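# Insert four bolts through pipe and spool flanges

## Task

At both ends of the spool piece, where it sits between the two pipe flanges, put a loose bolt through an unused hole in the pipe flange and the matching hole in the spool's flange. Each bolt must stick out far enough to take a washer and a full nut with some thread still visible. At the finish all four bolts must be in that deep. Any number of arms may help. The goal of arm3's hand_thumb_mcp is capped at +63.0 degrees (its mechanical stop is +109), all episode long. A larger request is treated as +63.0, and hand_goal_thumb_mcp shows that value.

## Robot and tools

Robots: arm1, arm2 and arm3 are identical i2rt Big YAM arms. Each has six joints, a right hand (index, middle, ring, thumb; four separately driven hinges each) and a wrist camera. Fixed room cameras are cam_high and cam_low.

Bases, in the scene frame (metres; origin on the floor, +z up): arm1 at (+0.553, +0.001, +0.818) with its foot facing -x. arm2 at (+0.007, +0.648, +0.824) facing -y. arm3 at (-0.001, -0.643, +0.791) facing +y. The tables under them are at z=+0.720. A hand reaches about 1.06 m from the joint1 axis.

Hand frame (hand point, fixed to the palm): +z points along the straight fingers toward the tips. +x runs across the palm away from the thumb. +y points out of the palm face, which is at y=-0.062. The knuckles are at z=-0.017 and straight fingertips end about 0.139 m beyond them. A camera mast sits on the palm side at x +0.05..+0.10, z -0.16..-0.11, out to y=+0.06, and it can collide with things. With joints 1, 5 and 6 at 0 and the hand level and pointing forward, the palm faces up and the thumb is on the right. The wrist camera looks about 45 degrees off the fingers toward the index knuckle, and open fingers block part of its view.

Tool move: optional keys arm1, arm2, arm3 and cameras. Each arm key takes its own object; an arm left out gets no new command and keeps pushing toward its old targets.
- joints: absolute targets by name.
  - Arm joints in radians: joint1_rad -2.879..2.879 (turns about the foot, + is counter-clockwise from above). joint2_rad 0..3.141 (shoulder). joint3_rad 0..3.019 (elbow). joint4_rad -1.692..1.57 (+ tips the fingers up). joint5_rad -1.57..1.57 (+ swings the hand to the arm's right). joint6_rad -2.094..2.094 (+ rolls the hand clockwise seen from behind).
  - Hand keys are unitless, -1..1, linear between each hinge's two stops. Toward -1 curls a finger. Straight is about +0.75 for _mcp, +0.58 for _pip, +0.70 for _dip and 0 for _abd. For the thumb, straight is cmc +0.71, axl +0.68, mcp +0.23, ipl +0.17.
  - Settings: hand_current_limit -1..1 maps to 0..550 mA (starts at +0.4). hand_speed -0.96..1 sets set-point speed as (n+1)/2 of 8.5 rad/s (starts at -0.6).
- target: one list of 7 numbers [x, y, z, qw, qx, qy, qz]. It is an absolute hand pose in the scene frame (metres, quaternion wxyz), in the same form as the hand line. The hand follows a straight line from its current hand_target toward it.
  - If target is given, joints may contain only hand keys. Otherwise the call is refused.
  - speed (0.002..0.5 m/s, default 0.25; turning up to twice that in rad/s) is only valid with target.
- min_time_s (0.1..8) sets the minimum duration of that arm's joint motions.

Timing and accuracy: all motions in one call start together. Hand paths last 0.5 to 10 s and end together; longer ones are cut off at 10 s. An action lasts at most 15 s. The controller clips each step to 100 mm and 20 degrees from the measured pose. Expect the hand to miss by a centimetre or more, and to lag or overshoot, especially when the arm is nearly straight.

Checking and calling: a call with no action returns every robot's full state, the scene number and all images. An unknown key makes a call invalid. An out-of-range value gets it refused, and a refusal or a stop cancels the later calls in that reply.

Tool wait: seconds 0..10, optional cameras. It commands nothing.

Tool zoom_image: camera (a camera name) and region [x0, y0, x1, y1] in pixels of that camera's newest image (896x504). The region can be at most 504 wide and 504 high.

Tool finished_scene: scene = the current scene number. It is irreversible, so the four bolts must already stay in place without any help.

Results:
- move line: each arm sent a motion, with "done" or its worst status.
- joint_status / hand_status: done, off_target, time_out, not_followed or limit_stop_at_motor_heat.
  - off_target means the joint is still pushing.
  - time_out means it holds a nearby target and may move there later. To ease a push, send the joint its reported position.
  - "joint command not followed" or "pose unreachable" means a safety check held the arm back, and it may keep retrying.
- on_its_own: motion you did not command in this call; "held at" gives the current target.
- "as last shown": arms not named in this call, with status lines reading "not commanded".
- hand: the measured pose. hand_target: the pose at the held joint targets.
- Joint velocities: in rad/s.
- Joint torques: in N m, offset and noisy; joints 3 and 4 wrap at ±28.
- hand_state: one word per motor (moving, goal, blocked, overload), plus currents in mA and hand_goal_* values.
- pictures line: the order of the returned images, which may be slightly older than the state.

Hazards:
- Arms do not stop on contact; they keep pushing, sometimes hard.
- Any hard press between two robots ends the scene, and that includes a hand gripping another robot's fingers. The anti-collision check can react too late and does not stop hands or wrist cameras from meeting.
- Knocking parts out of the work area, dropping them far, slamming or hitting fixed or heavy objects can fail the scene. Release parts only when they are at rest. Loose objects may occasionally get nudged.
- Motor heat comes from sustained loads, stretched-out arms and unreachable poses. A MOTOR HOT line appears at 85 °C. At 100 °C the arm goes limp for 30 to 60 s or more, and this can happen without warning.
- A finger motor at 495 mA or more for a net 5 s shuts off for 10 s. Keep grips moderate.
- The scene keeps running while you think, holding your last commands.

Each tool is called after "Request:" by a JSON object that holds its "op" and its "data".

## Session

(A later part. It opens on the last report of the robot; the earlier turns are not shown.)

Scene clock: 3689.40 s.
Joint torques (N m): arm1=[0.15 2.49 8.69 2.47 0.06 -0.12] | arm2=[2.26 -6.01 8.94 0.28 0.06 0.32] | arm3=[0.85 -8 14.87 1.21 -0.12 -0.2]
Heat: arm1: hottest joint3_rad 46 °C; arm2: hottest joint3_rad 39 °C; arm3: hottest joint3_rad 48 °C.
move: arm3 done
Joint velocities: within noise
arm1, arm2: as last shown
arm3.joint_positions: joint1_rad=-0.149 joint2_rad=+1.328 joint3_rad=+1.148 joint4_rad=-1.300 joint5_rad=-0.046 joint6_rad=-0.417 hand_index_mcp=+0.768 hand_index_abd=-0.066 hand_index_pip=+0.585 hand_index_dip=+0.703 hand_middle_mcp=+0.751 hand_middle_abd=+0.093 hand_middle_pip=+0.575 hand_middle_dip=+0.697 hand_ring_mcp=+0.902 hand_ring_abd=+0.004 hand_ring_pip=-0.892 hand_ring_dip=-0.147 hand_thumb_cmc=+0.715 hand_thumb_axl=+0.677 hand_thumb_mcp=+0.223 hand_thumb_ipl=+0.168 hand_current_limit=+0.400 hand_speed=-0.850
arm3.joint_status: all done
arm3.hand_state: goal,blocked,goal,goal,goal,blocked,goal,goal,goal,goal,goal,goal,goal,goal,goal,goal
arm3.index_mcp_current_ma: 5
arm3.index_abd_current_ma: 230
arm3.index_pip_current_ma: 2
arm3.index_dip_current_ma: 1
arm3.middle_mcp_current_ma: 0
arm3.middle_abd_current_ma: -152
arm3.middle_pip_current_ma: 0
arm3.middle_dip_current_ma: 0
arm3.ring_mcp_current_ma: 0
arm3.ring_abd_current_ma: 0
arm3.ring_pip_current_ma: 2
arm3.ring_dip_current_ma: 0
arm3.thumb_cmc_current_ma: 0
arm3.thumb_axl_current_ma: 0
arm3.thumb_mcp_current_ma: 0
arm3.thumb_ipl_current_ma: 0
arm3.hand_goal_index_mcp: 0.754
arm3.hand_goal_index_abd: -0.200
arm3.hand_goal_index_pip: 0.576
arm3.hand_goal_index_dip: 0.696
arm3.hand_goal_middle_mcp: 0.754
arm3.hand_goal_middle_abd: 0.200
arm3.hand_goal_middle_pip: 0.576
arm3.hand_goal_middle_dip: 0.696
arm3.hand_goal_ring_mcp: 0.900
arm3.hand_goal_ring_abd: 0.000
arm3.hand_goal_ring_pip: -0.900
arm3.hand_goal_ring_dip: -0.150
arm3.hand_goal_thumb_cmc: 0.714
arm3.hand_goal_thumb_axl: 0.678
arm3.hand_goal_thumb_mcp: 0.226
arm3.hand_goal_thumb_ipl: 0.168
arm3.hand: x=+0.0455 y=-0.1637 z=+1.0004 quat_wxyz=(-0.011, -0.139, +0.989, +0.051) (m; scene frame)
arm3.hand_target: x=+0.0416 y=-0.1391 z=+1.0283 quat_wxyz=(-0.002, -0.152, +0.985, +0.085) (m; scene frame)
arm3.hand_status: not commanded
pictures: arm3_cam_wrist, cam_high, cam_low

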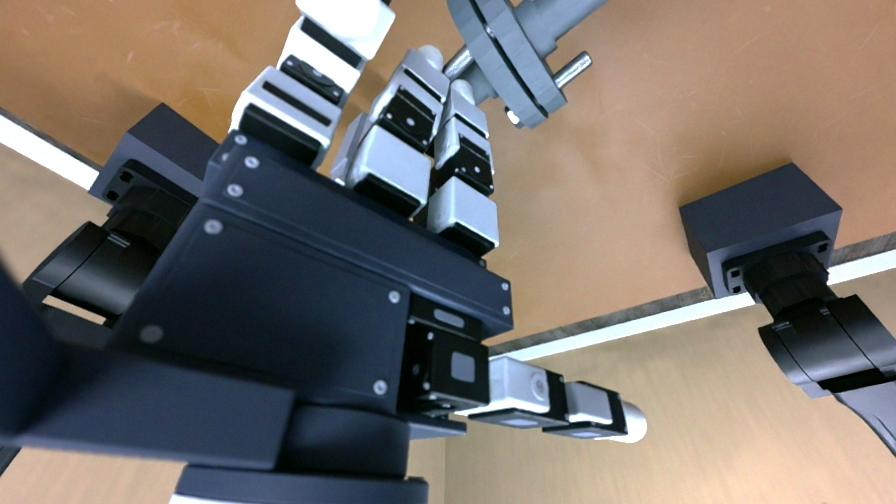

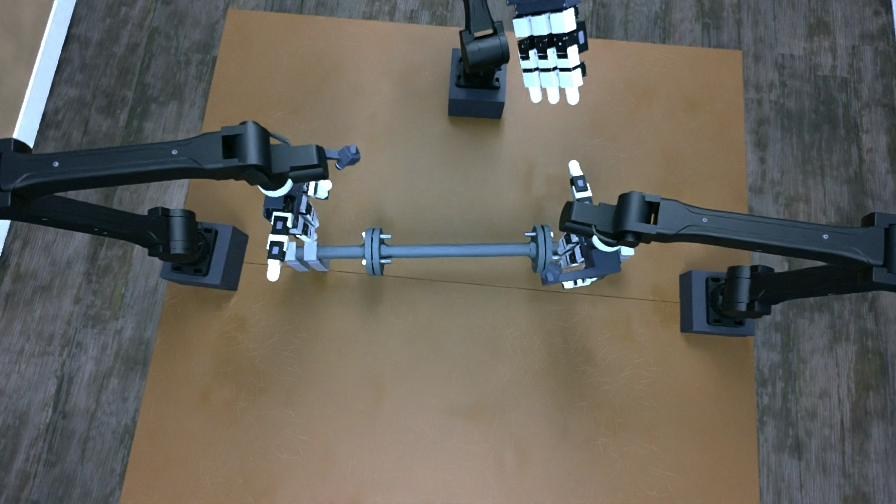

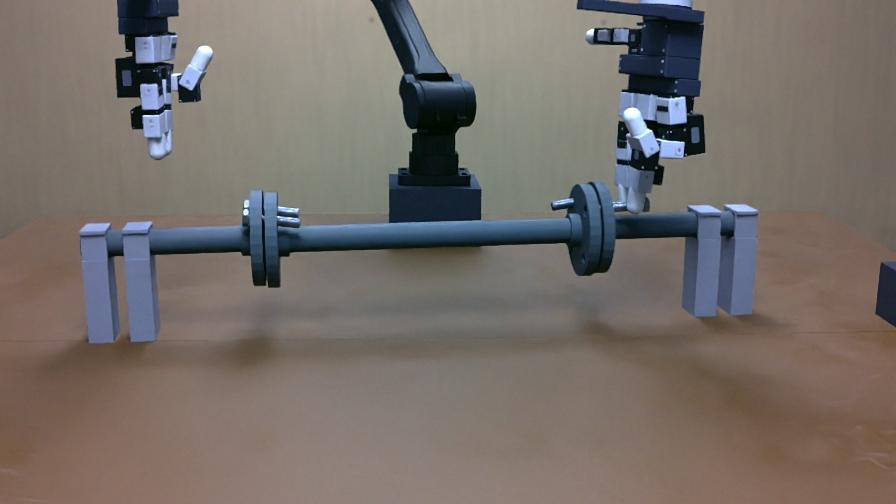

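Request:
{"op": "move", "data": {"arm3": {"joints":{"joint1_rad":-0.137,"joint2_rad":1.3465,"joint3_rad":1.216,"joint4_rad":-1.281},"min_time_s":1.5}, "cameras": ["cam_low","cam_high","arm3_cam_wrist"]}}

Request:
{"op": "zoom_image", "data": {"camera": "cam_low", "region": [590, 180, 670, 230]}}

Request:
{"op": "zoom_image", "data": {"camera": "arm3_cam_wrist", "region": [430, 0, 550, 80]}}

Scene clock: 3735.00 s.
Joint torques (N m): arm1=[0.15 2.49 8.69 2.48 0.06 -0.12] | arm2=[2.26 -6.01 8.94 0.28 0.06 0.32] | arm3=[0.97 -8.06 15.09 1.25 -0.12 -0.21]
Heat: arm1: hottest joint3_rad 46 °C; arm2: hottest joint3_rad 39 °C; arm3: hottest joint3_rad 50 °C.
move: arm3 done
Joint velocities: within noise
arm1, arm2: as last shown
arm3.joint_positions: joint1_rad=-0.149 joint2_rad=+1.333 joint3_rad=+1.149 joint4_rad=-1.300 joint5_rad=-0.046 joint6_rad=-0.417 hand_index_mcp=+0.768 hand_index_abd=-0.066 hand_index_pip=+0.585 hand_index_dip=+0.703 hand_middle_mcp=+0.752 hand_middle_abd=+0.093 hand_middle_pip=+0.575 hand_middle_dip=+0.697 hand_ring_mcp=+0.902 hand_ring_abd=+0.004 hand_ring_pip=-0.892 hand_ring_dip=-0.147 hand_thumb_cmc=+0.715 hand_thumb_axl=+0.677 hand_thumb_mcp=+0.223 hand_thumb_ipl=+0.168 hand_current_limit=+0.400 hand_speed=-0.850
arm3.joint_status: all done
arm3.hand_state: goal,blocked,goal,goal,goal,blocked,goal,goal,goal,goal,goal,goal,goal,goal,goal,goal
arm3.index_mcp_current_ma: 5
arm3.index_abd_current_ma: 230
arm3.index_pip_current_ma: 2
arm3.index_dip_current_ma: 1
arm3.middle_mcp_current_ma: 0
arm3.middle_abd_current_ma: -152
arm3.middle_pip_current_ma: 0
arm3.middle_dip_current_ma: 0
arm3.ring_mcp_current_ma: 0
arm3.ring_abd_current_ma: 0
arm3.ring_pip_current_ma: 2
arm3.ring_dip_current_ma: 0
arm3.thumb_cmc_current_ma: 0
arm3.thumb_axl_current_ma: 0
arm3.thumb_mcp_current_ma: 0
arm3.thumb_ipl_current_ma: 0
arm3.hand_goal_index_mcp: 0.754
arm3.hand_goal_index_abd: -0.200
arm3.hand_goal_index_pip: 0.576
arm3.hand_goal_index_dip: 0.696
arm3.hand_goal_middle_mcp: 0.754
arm3.hand_goal_middle_abd: 0.200
arm3.hand_goal_middle_pip: 0.576
arm3.hand_goal_middle_dip: 0.696
arm3.hand_goal_ring_mcp: 0.900
arm3.hand_goal_ring_abd: 0.000
arm3.hand_goal_ring_pip: -0.900
arm3.hand_goal_ring_dip: -0.150
arm3.hand_goal_thumb_cmc: 0.714
arm3.hand_goal_thumb_axl: 0.678
arm3.hand_goal_thumb_mcp: 0.226
arm3.hand_goal_thumb_ipl: 0.168
arm3.hand: x=+0.0456 y=-0.1628 z=+0.9986 quat_wxyz=(-0.011, -0.139, +0.989, +0.049) (m; scene frame)
arm3.hand_target: x=+0.0416 y=-0.1371 z=+1.0278 quat_wxyz=(-0.002, -0.152, +0.985, +0.084) (m; scene frame)
arm3.hand_status: not commanded
pictures: arm3_cam_wrist, cam_high, cam_low

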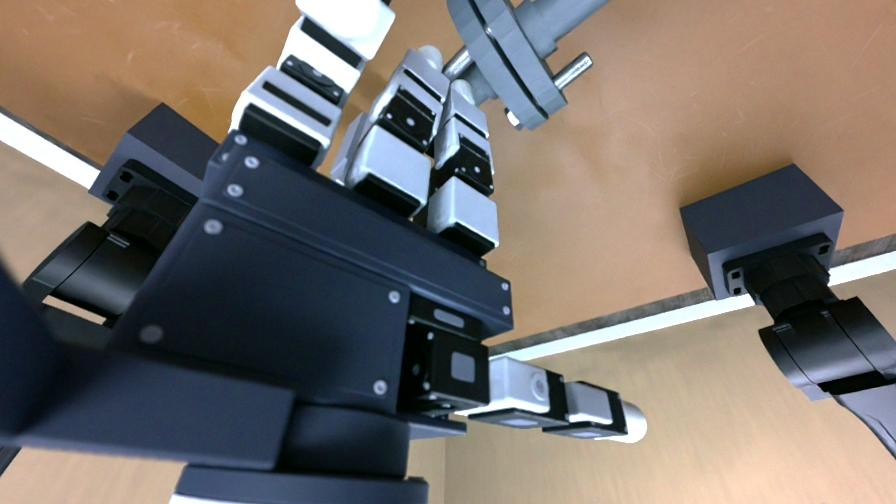

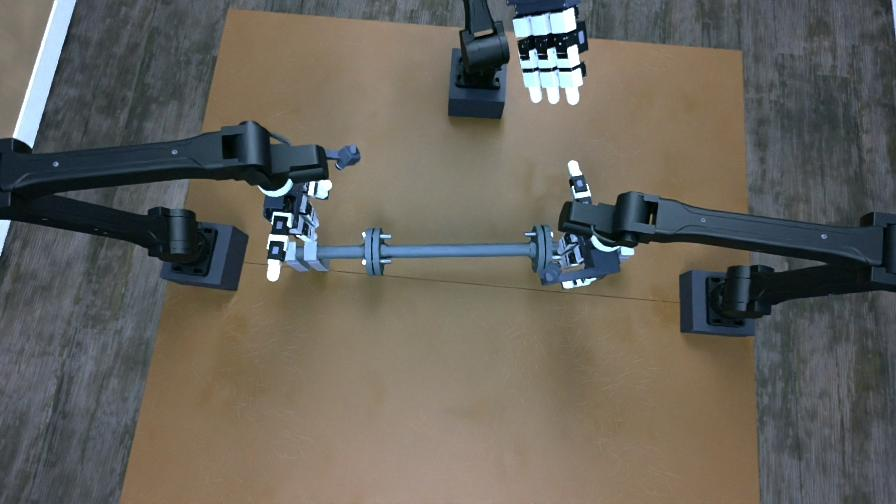

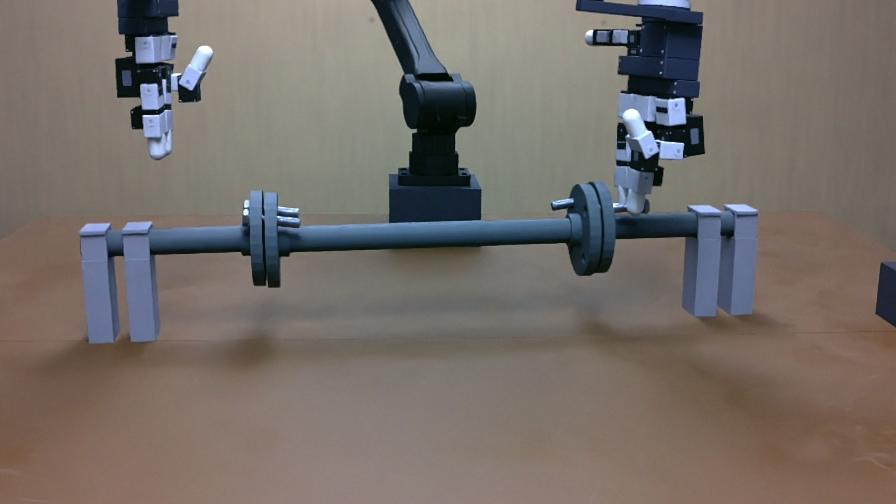

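Scaled by 6.300.

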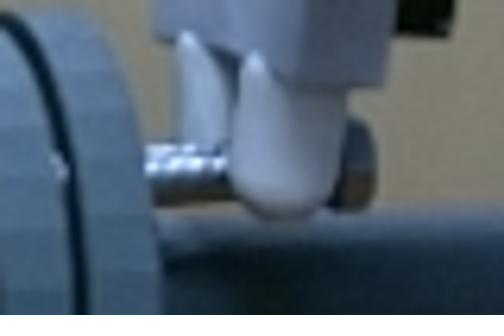

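Scaled by 4.200.

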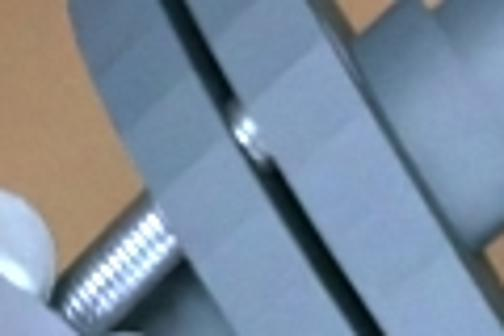

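Request:
{"op": "move", "data": {"arm3": {"joints":{"joint1_rad":-0.136,"joint2_rad":1.3545,"joint3_rad":1.222,"joint4_rad":-1.279},"min_time_s":1.5}, "cameras": ["cam_low","cam_high","arm3_cam_wrist"]}}

Request:
{"op": "zoom_image", "data": {"camera": "cam_low", "region": [590, 180, 670, 230]}}

Request:
{"op": "zoom_image", "data": {"camera": "arm3_cam_wrist", "region": [430, 0, 550, 80]}}

Scene clock: 3743.00 s.
Joint torques (N m): arm1=[0.15 2.43 8.69 2.48 0.06 -0.12] | arm2=[2.26 -6.01 8.94 0.28 0.05 0.32] | arm3=[0.97 -8.06 15.17 1.32 -0.11 -0.2]
Heat: arm1: hottest joint3_rad 46 °C; arm2: hottest joint3_rad 39 °C; arm3: hottest joint3_rad 50 °C.
move: arm3 done
Joint velocities: within noise
arm1, arm2: as last shown
arm3.joint_positions: joint1_rad=-0.148 joint2_rad=+1.340 joint3_rad=+1.154 joint4_rad=-1.300 joint5_rad=-0.046 joint6_rad=-0.417 hand_index_mcp=+0.774 hand_index_abd=-0.067 hand_index_pip=+0.586 hand_index_dip=+0.703 hand_middle_mcp=+0.758 hand_middle_abd=+0.093 hand_middle_pip=+0.577 hand_middle_dip=+0.697 hand_ring_mcp=+0.902 hand_ring_abd=+0.004 hand_ring_pip=-0.892 hand_ring_dip=-0.147 hand_thumb_cmc=+0.715 hand_thumb_axl=+0.677 hand_thumb_mcp=+0.223 hand_thumb_ipl=+0.168 hand_current_limit=+0.400 hand_speed=-0.850
arm3.joint_status: all done
arm3.hand_state: blocked,blocked,goal,goal,goal,blocked,goal,goal,goal,goal,goal,goal,goal,goal,goal,goal
arm3.index_mcp_current_ma: 10
arm3.index_abd_current_ma: 228
arm3.index_pip_current_ma: 3
arm3.index_dip_current_ma: 1
arm3.middle_mcp_current_ma: 1
arm3.middle_abd_current_ma: -152
arm3.middle_pip_current_ma: 0
arm3.middle_dip_current_ma: 0
arm3.ring_mcp_current_ma: 0
arm3.ring_abd_current_ma: 0
arm3.ring_pip_current_ma: 2
arm3.ring_dip_current_ma: 0
arm3.thumb_cmc_current_ma: 0
arm3.thumb_axl_current_ma: 0
arm3.thumb_mcp_current_ma: 0
arm3.thumb_ipl_current_ma: 0
arm3.hand_goal_index_mcp: 0.754
arm3.hand_goal_index_abd: -0.200
arm3.hand_goal_index_pip: 0.576
arm3.hand_goal_index_dip: 0.696
arm3.hand_goal_middle_mcp: 0.754
arm3.hand_goal_middle_abd: 0.200
arm3.hand_goal_middle_pip: 0.576
arm3.hand_goal_middle_dip: 0.696
arm3.hand_goal_ring_mcp: 0.900
arm3.hand_goal_ring_abd: 0.000
arm3.hand_goal_ring_pip: -0.900
arm3.hand_goal_ring_dip: -0.150
arm3.hand_goal_thumb_cmc: 0.714
arm3.hand_goal_thumb_axl: 0.678
arm3.hand_goal_thumb_mcp: 0.226
arm3.hand_goal_thumb_ipl: 0.168
arm3.hand: x=+0.0452 y=-0.1607 z=+0.9979 quat_wxyz=(-0.012, -0.140, +0.989, +0.048) (m; scene frame)
arm3.hand_target: x=+0.0412 y=-0.1341 z=+1.0274 quat_wxyz=(-0.002, -0.153, +0.985, +0.085) (m; scene frame)
arm3.hand_status: not commanded
pictures: arm3_cam_wrist, cam_high, cam_low

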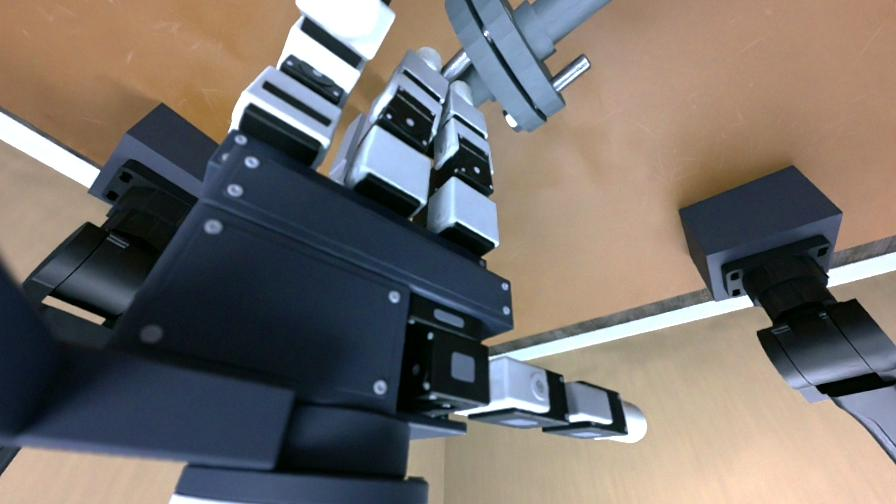

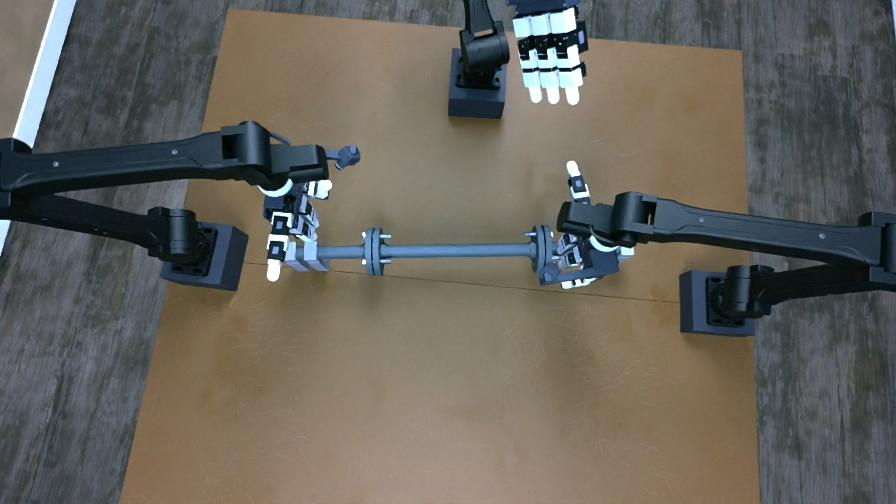

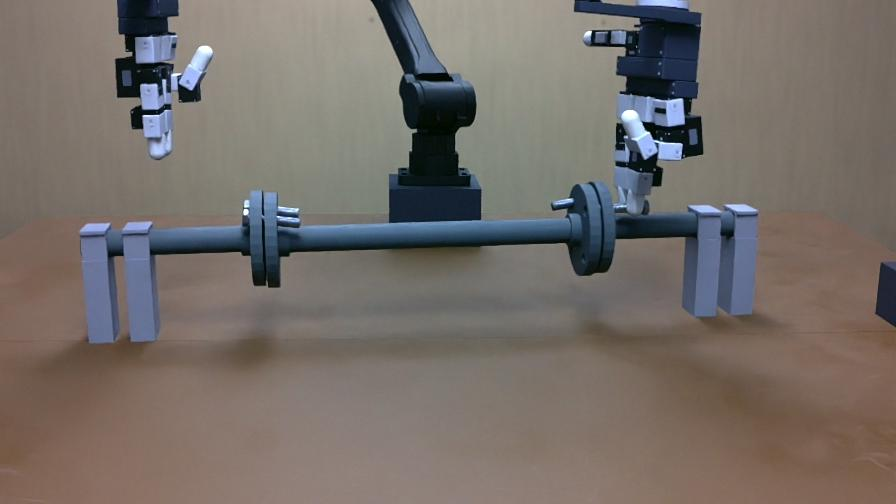

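Scaled by 6.300.

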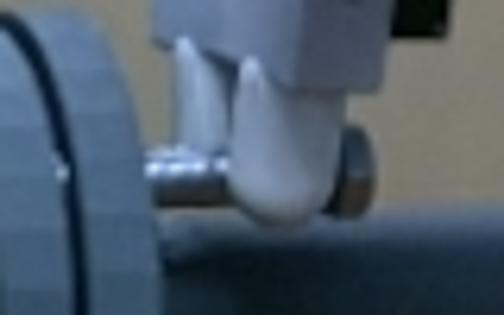

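Scaled by 4.200.

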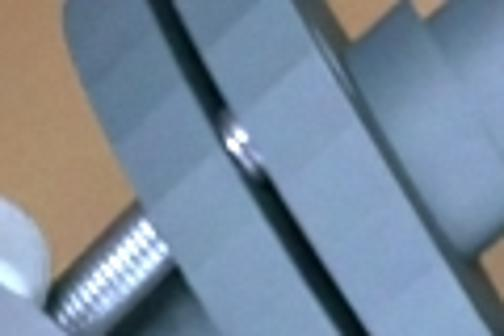

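Request:
{"op": "move", "data": {"arm3": {"joints":{"joint3_rad":1.231,"joint4_rad":-1.316},"min_time_s":1.5}, "cameras": ["cam_low","cam_high","arm3_cam_wrist"]}}

Request:
{"op": "zoom_image", "data": {"camera": "cam_low", "region": [590, 180, 670, 230]}}

Request:
{"op": "zoom_image", "data": {"camera": "arm3_cam_wrist", "region": [430, 0, 550, 80]}}

Scene clock: 3763.17 s.
Joint torques (N m): arm1=[0.15 2.43 8.68 2.48 0.06 -0.12] | arm2=[2.26 -6.01 8.94 0.28 0.06 0.32] | arm3=[0.91 -8.23 15.1 0.25 -0.12 -0.2]
Heat: arm1: hottest joint3_rad 46 °C; arm2: hottest joint3_rad 39 °C; arm3: hottest joint3_rad 50 °C.
move: arm3 done
Joint velocities: within noise
arm1, arm2: as last shown
arm3.joint_positions: joint1_rad=-0.148 joint2_rad=+1.342 joint3_rad=+1.164 joint4_rad=-1.311 joint5_rad=-0.046 joint6_rad=-0.417 hand_index_mcp=+0.777 hand_index_abd=-0.067 hand_index_pip=+0.588 hand_index_dip=+0.703 hand_middle_mcp=+0.761 hand_middle_abd=+0.093 hand_middle_pip=+0.579 hand_middle_dip=+0.697 hand_ring_mcp=+0.902 hand_ring_abd=+0.004 hand_ring_pip=-0.892 hand_ring_dip=-0.147 hand_thumb_cmc=+0.715 hand_thumb_axl=+0.677 hand_thumb_mcp=+0.223 hand_thumb_ipl=+0.168 hand_current_limit=+0.400 hand_speed=-0.850
arm3.joint_status: all done
arm3.hand_state: blocked,blocked,goal,goal,goal,blocked,goal,goal,goal,goal,goal,goal,goal,goal,goal,goal
arm3.index_mcp_current_ma: 13
arm3.index_abd_current_ma: 228
arm3.index_pip_current_ma: 3
arm3.index_dip_current_ma: 1
arm3.middle_mcp_current_ma: 1
arm3.middle_abd_current_ma: -152
arm3.middle_pip_current_ma: 0
arm3.middle_dip_current_ma: 0
arm3.ring_mcp_current_ma: 0
arm3.ring_abd_current_ma: 0
arm3.ring_pip_current_ma: 2
arm3.ring_dip_current_ma: 0
arm3.thumb_cmc_current_ma: 0
arm3.thumb_axl_current_ma: 0
arm3.thumb_mcp_current_ma: 0
arm3.thumb_ipl_current_ma: 0
arm3.hand_goal_index_mcp: 0.754
arm3.hand_goal_index_abd: -0.200
arm3.hand_goal_index_pip: 0.576
arm3.hand_goal_index_dip: 0.696
arm3.hand_goal_middle_mcp: 0.754
arm3.hand_goal_middle_abd: 0.200
arm3.hand_goal_middle_pip: 0.576
arm3.hand_goal_middle_dip: 0.696
arm3.hand_goal_ring_mcp: 0.900
arm3.hand_goal_ring_abd: 0.000
arm3.hand_goal_ring_pip: -0.900
arm3.hand_goal_ring_dip: -0.150
arm3.hand_goal_thumb_cmc: 0.714
arm3.hand_goal_thumb_axl: 0.678
arm3.hand_goal_thumb_mcp: 0.226
arm3.hand_goal_thumb_ipl: 0.168
arm3.hand: x=+0.0453 y=-0.1601 z=+1.0005 quat_wxyz=(-0.012, -0.140, +0.989, +0.047) (m; scene frame)
arm3.hand_target: x=+0.0404 y=-0.1402 z=+1.0273 quat_wxyz=(-0.006, -0.153, +0.986, +0.071) (m; scene frame)
arm3.hand_status: not commanded
pictures: arm3_cam_wrist, cam_high, cam_low

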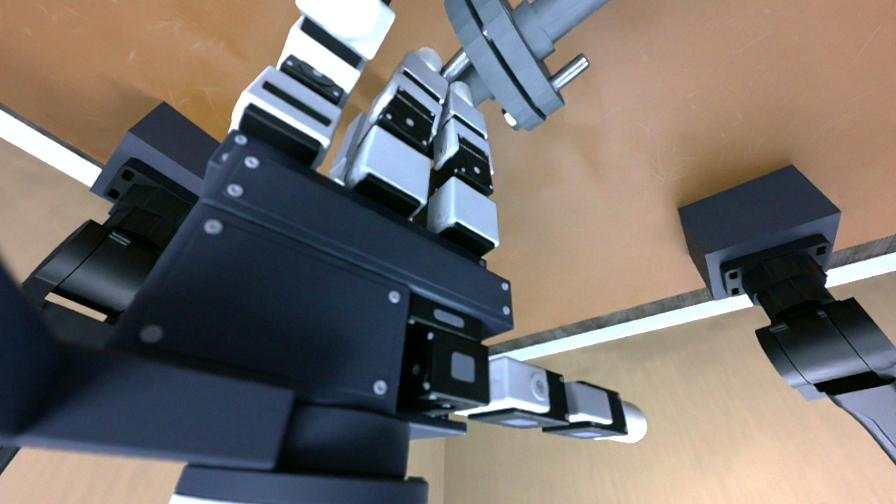

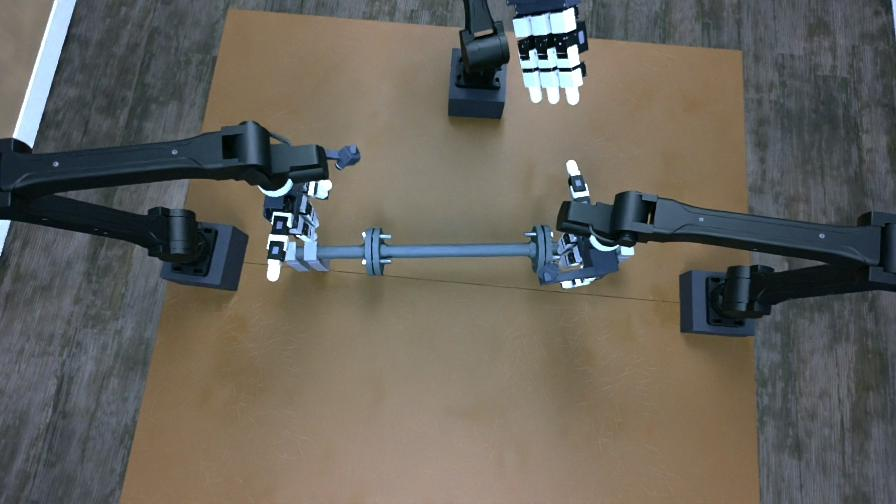

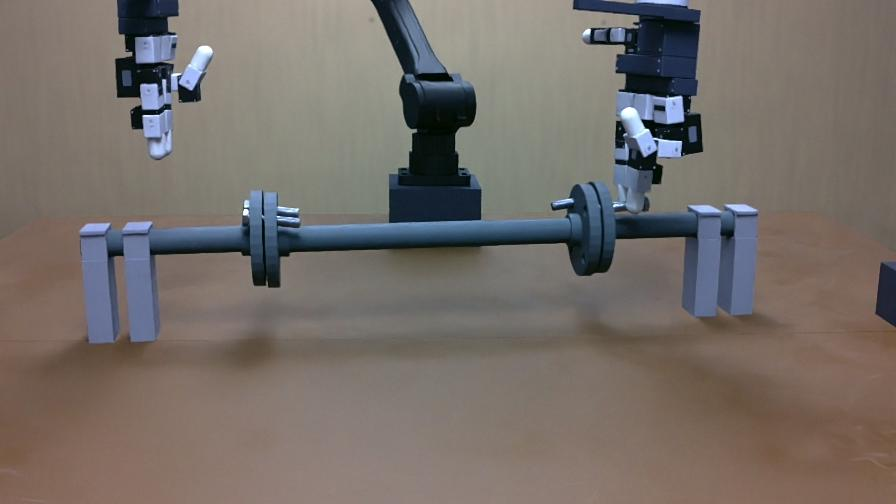

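Scaled by 6.300.

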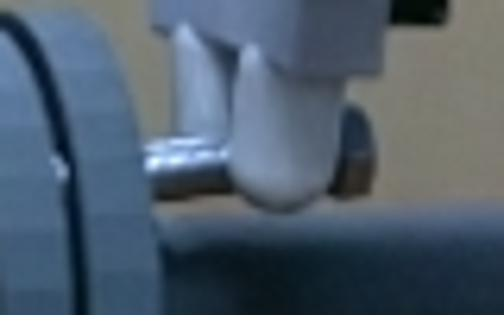

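Scaled by 4.200.

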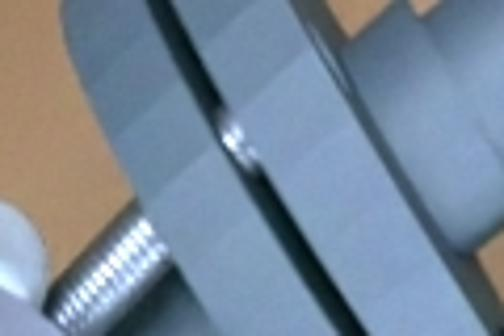

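Request:
{"op": "move", "data": {"arm3": {"joints":{"joint2_rad":1.358,"joint3_rad":1.239,"joint4_rad":-1.318},"min_time_s":1.5}, "cameras": ["cam_low","cam_high","arm3_cam_wrist"]}}

Request:
{"op": "zoom_image", "data": {"camera": "cam_low", "region": [590, 180, 670, 230]}}

Request:
{"op": "zoom_image", "data": {"camera": "arm3_cam_wrist", "region": [430, 0, 550, 80]}}

Request:
{"op": "zoom_image", "data": {"camera": "cam_low", "region": [540, 175, 620, 235]}}

Scene clock: 3772.73 s.
Joint torques (N m): arm1=[0.21 2.43 8.68 2.48 0.06 -0.12] | arm2=[2.26 -6.01 8.94 0.27 0.06 0.32] | arm3=[0.97 -8.23 15.35 0.36 -0.12 -0.2]
Heat: arm1: hottest joint3_rad 46 °C; arm2: hottest joint3_rad 39 °C; arm3: hottest joint3_rad 49 °C.
move: arm3 done
Joint velocities: within noise
arm1, arm2: as last shown
arm3.joint_positions: joint1_rad=-0.148 joint2_rad=+1.346 joint3_rad=+1.169 joint4_rad=-1.316 joint5_rad=-0.046 joint6_rad=-0.417 hand_index_mcp=+0.777 hand_index_abd=-0.067 hand_index_pip=+0.588 hand_index_dip=+0.703 hand_middle_mcp=+0.761 hand_middle_abd=+0.093 hand_middle_pip=+0.579 hand_middle_dip=+0.697 hand_ring_mcp=+0.902 hand_ring_abd=+0.004 hand_ring_pip=-0.892 hand_ring_dip=-0.147 hand_thumb_cmc=+0.715 hand_thumb_axl=+0.677 hand_thumb_mcp=+0.223 hand_thumb_ipl=+0.168 hand_current_limit=+0.400 hand_speed=-0.850
arm3.joint_status: all done
arm3.hand_state: blocked,blocked,goal,goal,goal,blocked,goal,goal,goal,goal,goal,goal,goal,goal,goal,goal
arm3.index_mcp_current_ma: 13
arm3.index_abd_current_ma: 228
arm3.index_pip_current_ma: 3
arm3.index_dip_current_ma: 1
arm3.middle_mcp_current_ma: 1
arm3.middle_abd_current_ma: -152
arm3.middle_pip_current_ma: 0
arm3.middle_dip_current_ma: 0
arm3.ring_mcp_current_ma: 0
arm3.ring_abd_current_ma: 0
arm3.ring_pip_current_ma: 2
arm3.ring_dip_current_ma: 0
arm3.thumb_cmc_current_ma: 0
arm3.thumb_axl_current_ma: 0
arm3.thumb_mcp_current_ma: 0
arm3.thumb_ipl_current_ma: 0
arm3.hand_goal_index_mcp: 0.754
arm3.hand_goal_index_abd: -0.200
arm3.hand_goal_index_pip: 0.576
arm3.hand_goal_index_dip: 0.696
arm3.hand_goal_middle_mcp: 0.754
arm3.hand_goal_middle_abd: 0.200
arm3.hand_goal_middle_pip: 0.576
arm3.hand_goal_middle_dip: 0.696
arm3.hand_goal_ring_mcp: 0.900
arm3.hand_goal_ring_abd: 0.000
arm3.hand_goal_ring_pip: -0.900
arm3.hand_goal_ring_dip: -0.150
arm3.hand_goal_thumb_cmc: 0.714
arm3.hand_goal_thumb_axl: 0.678
arm3.hand_goal_thumb_mcp: 0.226
arm3.hand_goal_thumb_ipl: 0.168
arm3.hand: x=+0.0454 y=-0.1594 z=+1.0010 quat_wxyz=(-0.012, -0.140, +0.989, +0.045) (m; scene frame)
arm3.hand_target: x=+0.0407 y=-0.1380 z=+1.0294 quat_wxyz=(-0.006, -0.153, +0.986, +0.072) (m; scene frame)
arm3.hand_status: not commanded
pictures: arm3_cam_wrist, cam_high, cam_low

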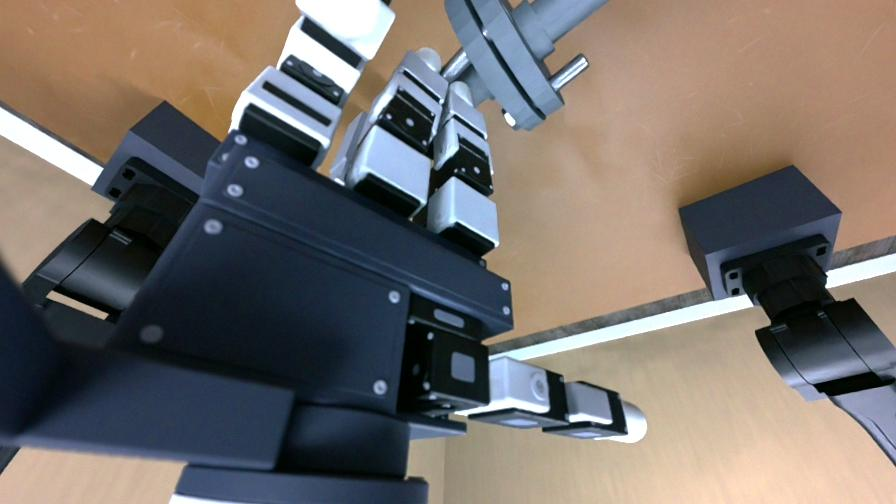

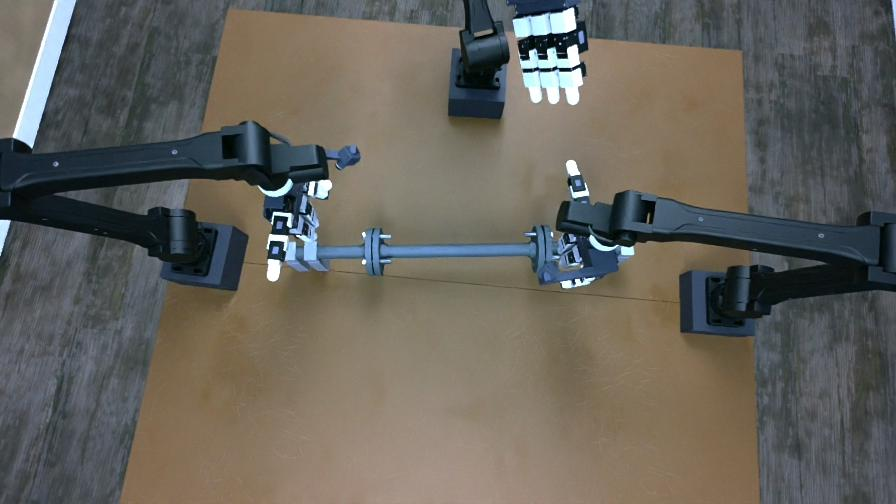

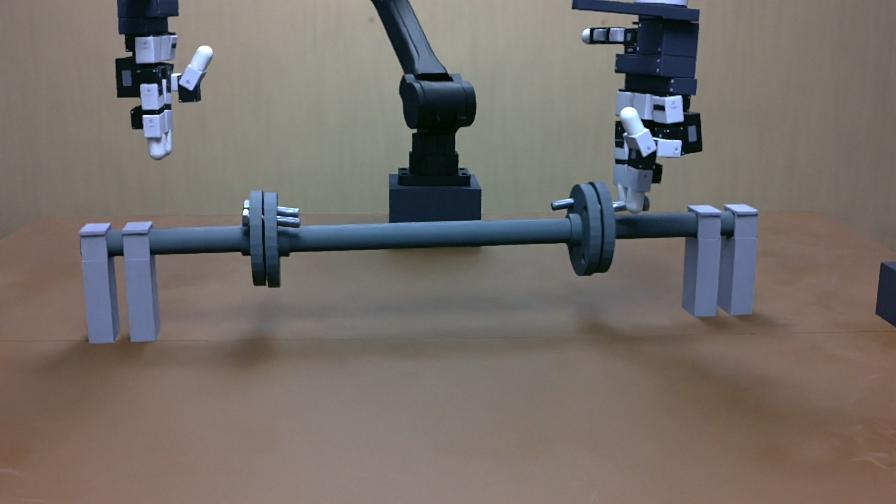

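Scaled by 6.300.

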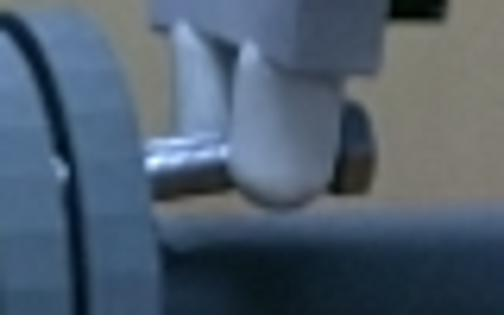

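Scaled by 4.200.

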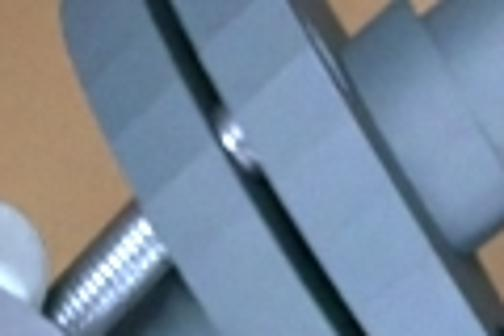

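Scaled by 6.300.

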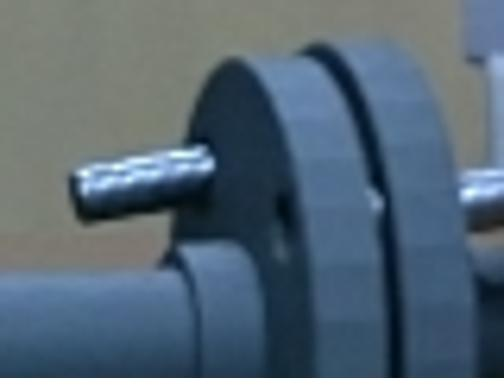

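Request:
{"op": "move", "data": {"arm3": {"joints":{"joint2_rad":1.358,"joint3_rad":1.250,"joint4_rad":-1.322},"min_time_s":1.5}, "cameras": ["cam_low","cam_high","arm3_cam_wrist"]}}

Request:
{"op": "zoom_image", "data": {"camera": "cam_low", "region": [590, 180, 670, 230]}}

Request:
{"op": "zoom_image", "data": {"camera": "cam_low", "region": [540, 175, 620, 235]}}

Request:
{"op": "zoom_image", "data": {"camera": "cam_high", "region": [520, 220, 590, 280]}}

Scene clock: 3798.17 s.
Joint torques (N m): arm1=[0.15 2.43 8.68 2.48 0.06 -0.12] | arm2=[2.26 -6.01 8.94 0.29 0.06 0.32] | arm3=[0.91 -8.41 15.61 0.43 -0.1 -0.2]
Heat: arm1: hottest joint3_rad 46 °C; arm2: hottest joint3_rad 39 °C; arm3: hottest joint3_rad 48 °C.
move: arm3 done
Joint velocities: within noise
arm1.joint_positions: joint1_rad=+0.351 joint2_rad=+0.611 joint3_rad=+1.333 joint4_rad=-1.370 joint5_rad=-0.067 joint6_rad=+1.161 hand_index_mcp=+0.753 hand_index_abd=+0.000 hand_index_pip=+0.577 hand_index_dip=+0.696 hand_middle_mcp=+0.753 hand_middle_abd=+0.000 hand_middle_pip=+0.577 hand_middle_dip=+0.696 hand_ring_mcp=+0.753 hand_ring_abd=+0.000 hand_ring_pip=+0.577 hand_ring_dip=+0.696 hand_thumb_cmc=+0.714 hand_thumb_axl=+0.677 hand_thumb_mcp=+0.225 hand_thumb_ipl=+0.168 hand_current_limit=+0.400 hand_speed=-0.600
arm1.joint_status: not commanded
arm1.hand_state: goal,goal,goal,goal,goal,goal,goal,goal,goal,goal,goal,goal,goal,goal,goal,goal
arm1.index_mcp_current_ma: 0
arm1.index_abd_current_ma: 0
arm1.index_pip_current_ma: 0
arm1.index_dip_current_ma: 0
arm1.middle_mcp_current_ma: 0
arm1.middle_abd_current_ma: 0
arm1.middle_pip_current_ma: 0
arm1.middle_dip_current_ma: 0
arm1.ring_mcp_current_ma: 0
arm1.ring_abd_current_ma: 0
arm1.ring_pip_current_ma: 0
arm1.ring_dip_current_ma: 0
arm1.thumb_cmc_current_ma: 0
arm1.thumb_axl_current_ma: 0
arm1.thumb_mcp_current_ma: 0
arm1.thumb_ipl_current_ma: 0
arm1.hand_goal_index_mcp: 0.754
arm1.hand_goal_index_abd: 0.000
arm1.hand_goal_index_pip: 0.576
arm1.hand_goal_index_dip: 0.696
arm1.hand_goal_middle_mcp: 0.754
arm1.hand_goal_middle_abd: 0.000
arm1.hand_goal_middle_pip: 0.576
arm1.hand_goal_middle_dip: 0.696
arm1.hand_goal_ring_mcp: 0.754
arm1.hand_goal_ring_abd: 0.000
arm1.hand_goal_ring_pip: 0.576
arm1.hand_goal_ring_dip: 0.696
arm1.hand_goal_thumb_cmc: 0.714
arm1.hand_goal_thumb_axl: 0.678
arm1.hand_goal_thumb_mcp: 0.226
arm1.hand_goal_thumb_ipl: 0.168
arm1.hand: x=+0.2935 y=-0.0272 z=+1.3305 quat_wxyz=(+0.441, +0.361, -0.821, +0.019) (m; scene frame)
arm1.hand_target: x=+0.2953 y=-0.0266 z=+1.3425 quat_wxyz=(+0.453, +0.360, -0.816, +0.019) (m; scene frame)
arm1.hand_status: not commanded
arm2.joint_positions: joint1_rad=+0.269 joint2_rad=+1.172 joint3_rad=+1.105 joint4_rad=-1.511 joint5_rad=+0.003 joint6_rad=+0.234 hand_index_mcp=+0.754 hand_index_abd=-0.082 hand_index_pip=+0.578 hand_index_dip=+0.699 hand_middle_mcp=+0.754 hand_middle_abd=+0.081 hand_middle_pip=+0.578 hand_middle_dip=+0.698 hand_ring_mcp=+0.898 hand_ring_abd=+0.001 hand_ring_pip=-0.895 hand_ring_dip=-0.148 hand_thumb_cmc=+0.716 hand_thumb_axl=+0.677 hand_thumb_mcp=+0.223 hand_thumb_ipl=+0.168 hand_current_limit=+0.400 hand_speed=-0.850
arm2.joint_status: not commanded
arm2.hand_state: goal,goal,goal,goal,goal,goal,goal,goal,goal,goal,goal,goal,goal,goal,goal,goal
arm2.index_mcp_current_ma: 1
arm2.index_abd_current_ma: -3
arm2.index_pip_current_ma: 4
arm2.index_dip_current_ma: 5
arm2.middle_mcp_current_ma: 0
arm2.middle_abd_current_ma: 2
arm2.middle_pip_current_ma: 2
arm2.middle_dip_current_ma: 4
arm2.ring_mcp_current_ma: -3
arm2.ring_abd_current_ma: 1
arm2.ring_pip_current_ma: 10
arm2.ring_dip_current_ma: 4
arm2.thumb_cmc_current_ma: 3
arm2.thumb_axl_current_ma: -1
arm2.thumb_mcp_current_ma: -6
arm2.thumb_ipl_current_ma: 0
arm2.hand_goal_index_mcp: 0.754
arm2.hand_goal_index_abd: -0.080
arm2.hand_goal_index_pip: 0.576
arm2.hand_goal_index_dip: 0.696
arm2.hand_goal_middle_mcp: 0.754
arm2.hand_goal_middle_abd: 0.080
arm2.hand_goal_middle_pip: 0.576
arm2.hand_goal_middle_dip: 0.696
arm2.hand_goal_ring_mcp: 0.900
arm2.hand_goal_ring_abd: 0.000
arm2.hand_goal_ring_pip: -0.900
arm2.hand_goal_ring_dip: -0.150
arm2.hand_goal_thumb_cmc: 0.714
arm2.hand_goal_thumb_axl: 0.678
arm2.hand_goal_thumb_mcp: 0.226
arm2.hand_goal_thumb_ipl: 0.168
arm2.hand: x=+0.0602 y=+0.2565 z=+1.0589 quat_wxyz=(+0.001, +1.000, +0.003, -0.004) (m; scene frame)
arm2.hand_target: x=+0.0606 y=+0.2599 z=+1.0600 quat_wxyz=(-0.001, +1.000, -0.002, -0.005) (m; scene frame)
arm2.hand_status: not commanded
arm3.joint_positions: joint1_rad=-0.147 joint2_rad=+1.348 joint3_rad=+1.177 joint4_rad=-1.321 joint5_rad=-0.047 joint6_rad=-0.417 hand_index_mcp=+0.777 hand_index_abd=-0.068 hand_index_pip=+0.588 hand_index_dip=+0.703 hand_middle_mcp=+0.761 hand_middle_abd=+0.093 hand_middle_pip=+0.579 hand_middle_dip=+0.697 hand_ring_mcp=+0.902 hand_ring_abd=+0.004 hand_ring_pip=-0.892 hand_ring_dip=-0.147 hand_thumb_cmc=+0.715 hand_thumb_axl=+0.677 hand_thumb_mcp=+0.223 hand_thumb_ipl=+0.168 hand_current_limit=+0.400 hand_speed=-0.850
arm3.joint_status: all done
arm3.hand_state: blocked,blocked,goal,goal,goal,blocked,goal,goal,goal,goal,goal,goal,goal,goal,goal,goal
arm3.index_mcp_current_ma: 13
arm3.index_abd_current_ma: 225
arm3.index_pip_current_ma: 3
arm3.index_dip_current_ma: 1
arm3.middle_mcp_current_ma: 2
arm3.middle_abd_current_ma: -152
arm3.middle_pip_current_ma: 0
arm3.middle_dip_current_ma: 0
arm3.ring_mcp_current_ma: 0
arm3.ring_abd_current_ma: 0
arm3.ring_pip_current_ma: 2
arm3.ring_dip_current_ma: 0
arm3.thumb_cmc_current_ma: 0
arm3.thumb_axl_current_ma: 0
arm3.thumb_mcp_current_ma: 0
arm3.thumb_ipl_current_ma: 0
arm3.hand_goal_index_mcp: 0.754
arm3.hand_goal_index_abd: -0.200
arm3.hand_goal_index_pip: 0.576
arm3.hand_goal_index_dip: 0.696
arm3.hand_goal_middle_mcp: 0.754
arm3.hand_goal_middle_abd: 0.200
arm3.hand_goal_middle_pip: 0.576
arm3.hand_goal_middle_dip: 0.696
arm3.hand_goal_ring_mcp: 0.900
arm3.hand_goal_ring_abd: 0.000
arm3.hand_goal_ring_pip: -0.900
arm3.hand_goal_ring_dip: -0.150
arm3.hand_goal_thumb_cmc: 0.714
arm3.hand_goal_thumb_axl: 0.678
arm3.hand_goal_thumb_mcp: 0.226
arm3.hand_goal_thumb_ipl: 0.168
arm3.hand: x=+0.0451 y=-0.1581 z=+1.0032 quat_wxyz=(-0.013, -0.140, +0.989, +0.045) (m; scene frame)
arm3.hand_target: x=+0.0410 y=-0.1359 z=+1.0342 quat_wxyz=(-0.005, -0.153, +0.985, +0.075) (m; scene frame)
arm3.hand_status: not commanded
pictures: arm3_cam_wrist, cam_high, cam_low

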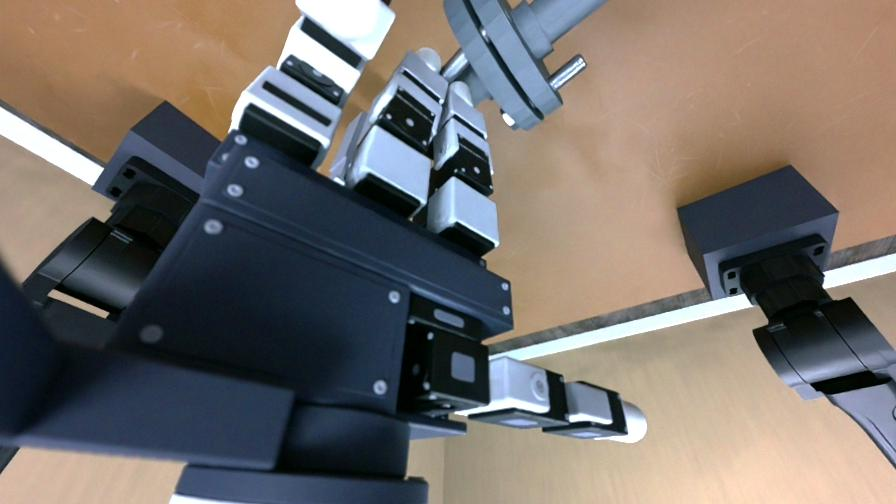

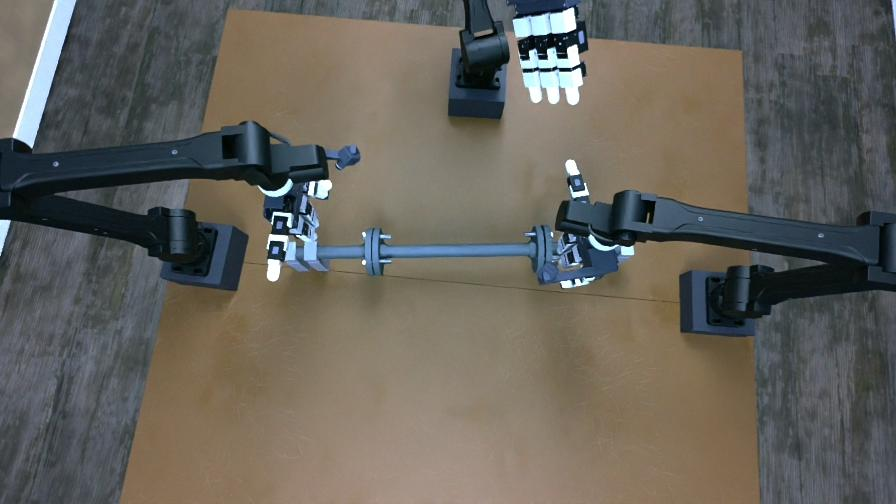

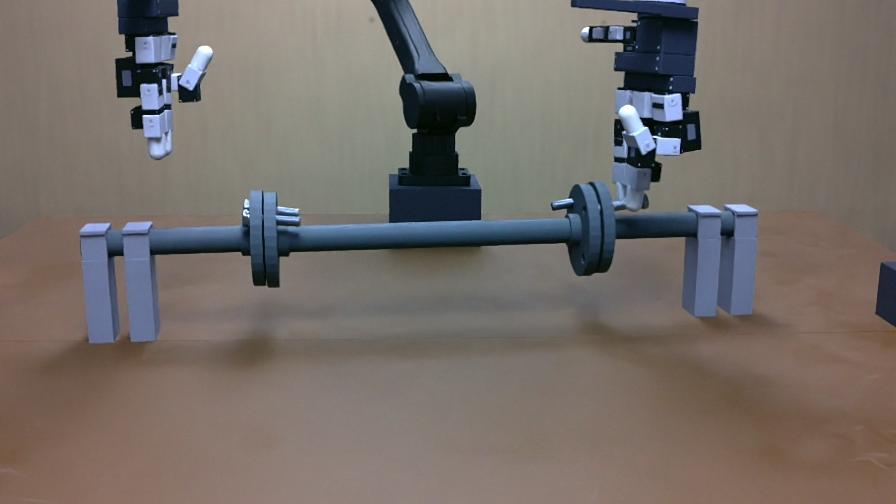

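Scaled by 6.300.

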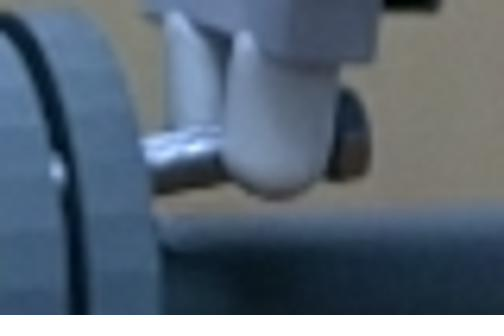

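Scaled by 6.300.

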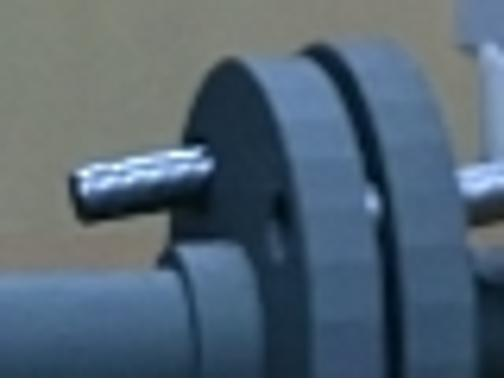

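Scaled by 7.200.

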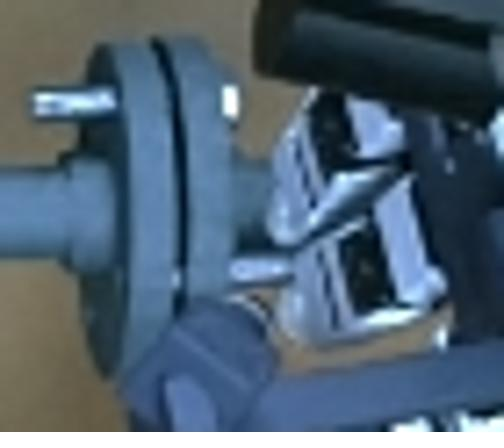

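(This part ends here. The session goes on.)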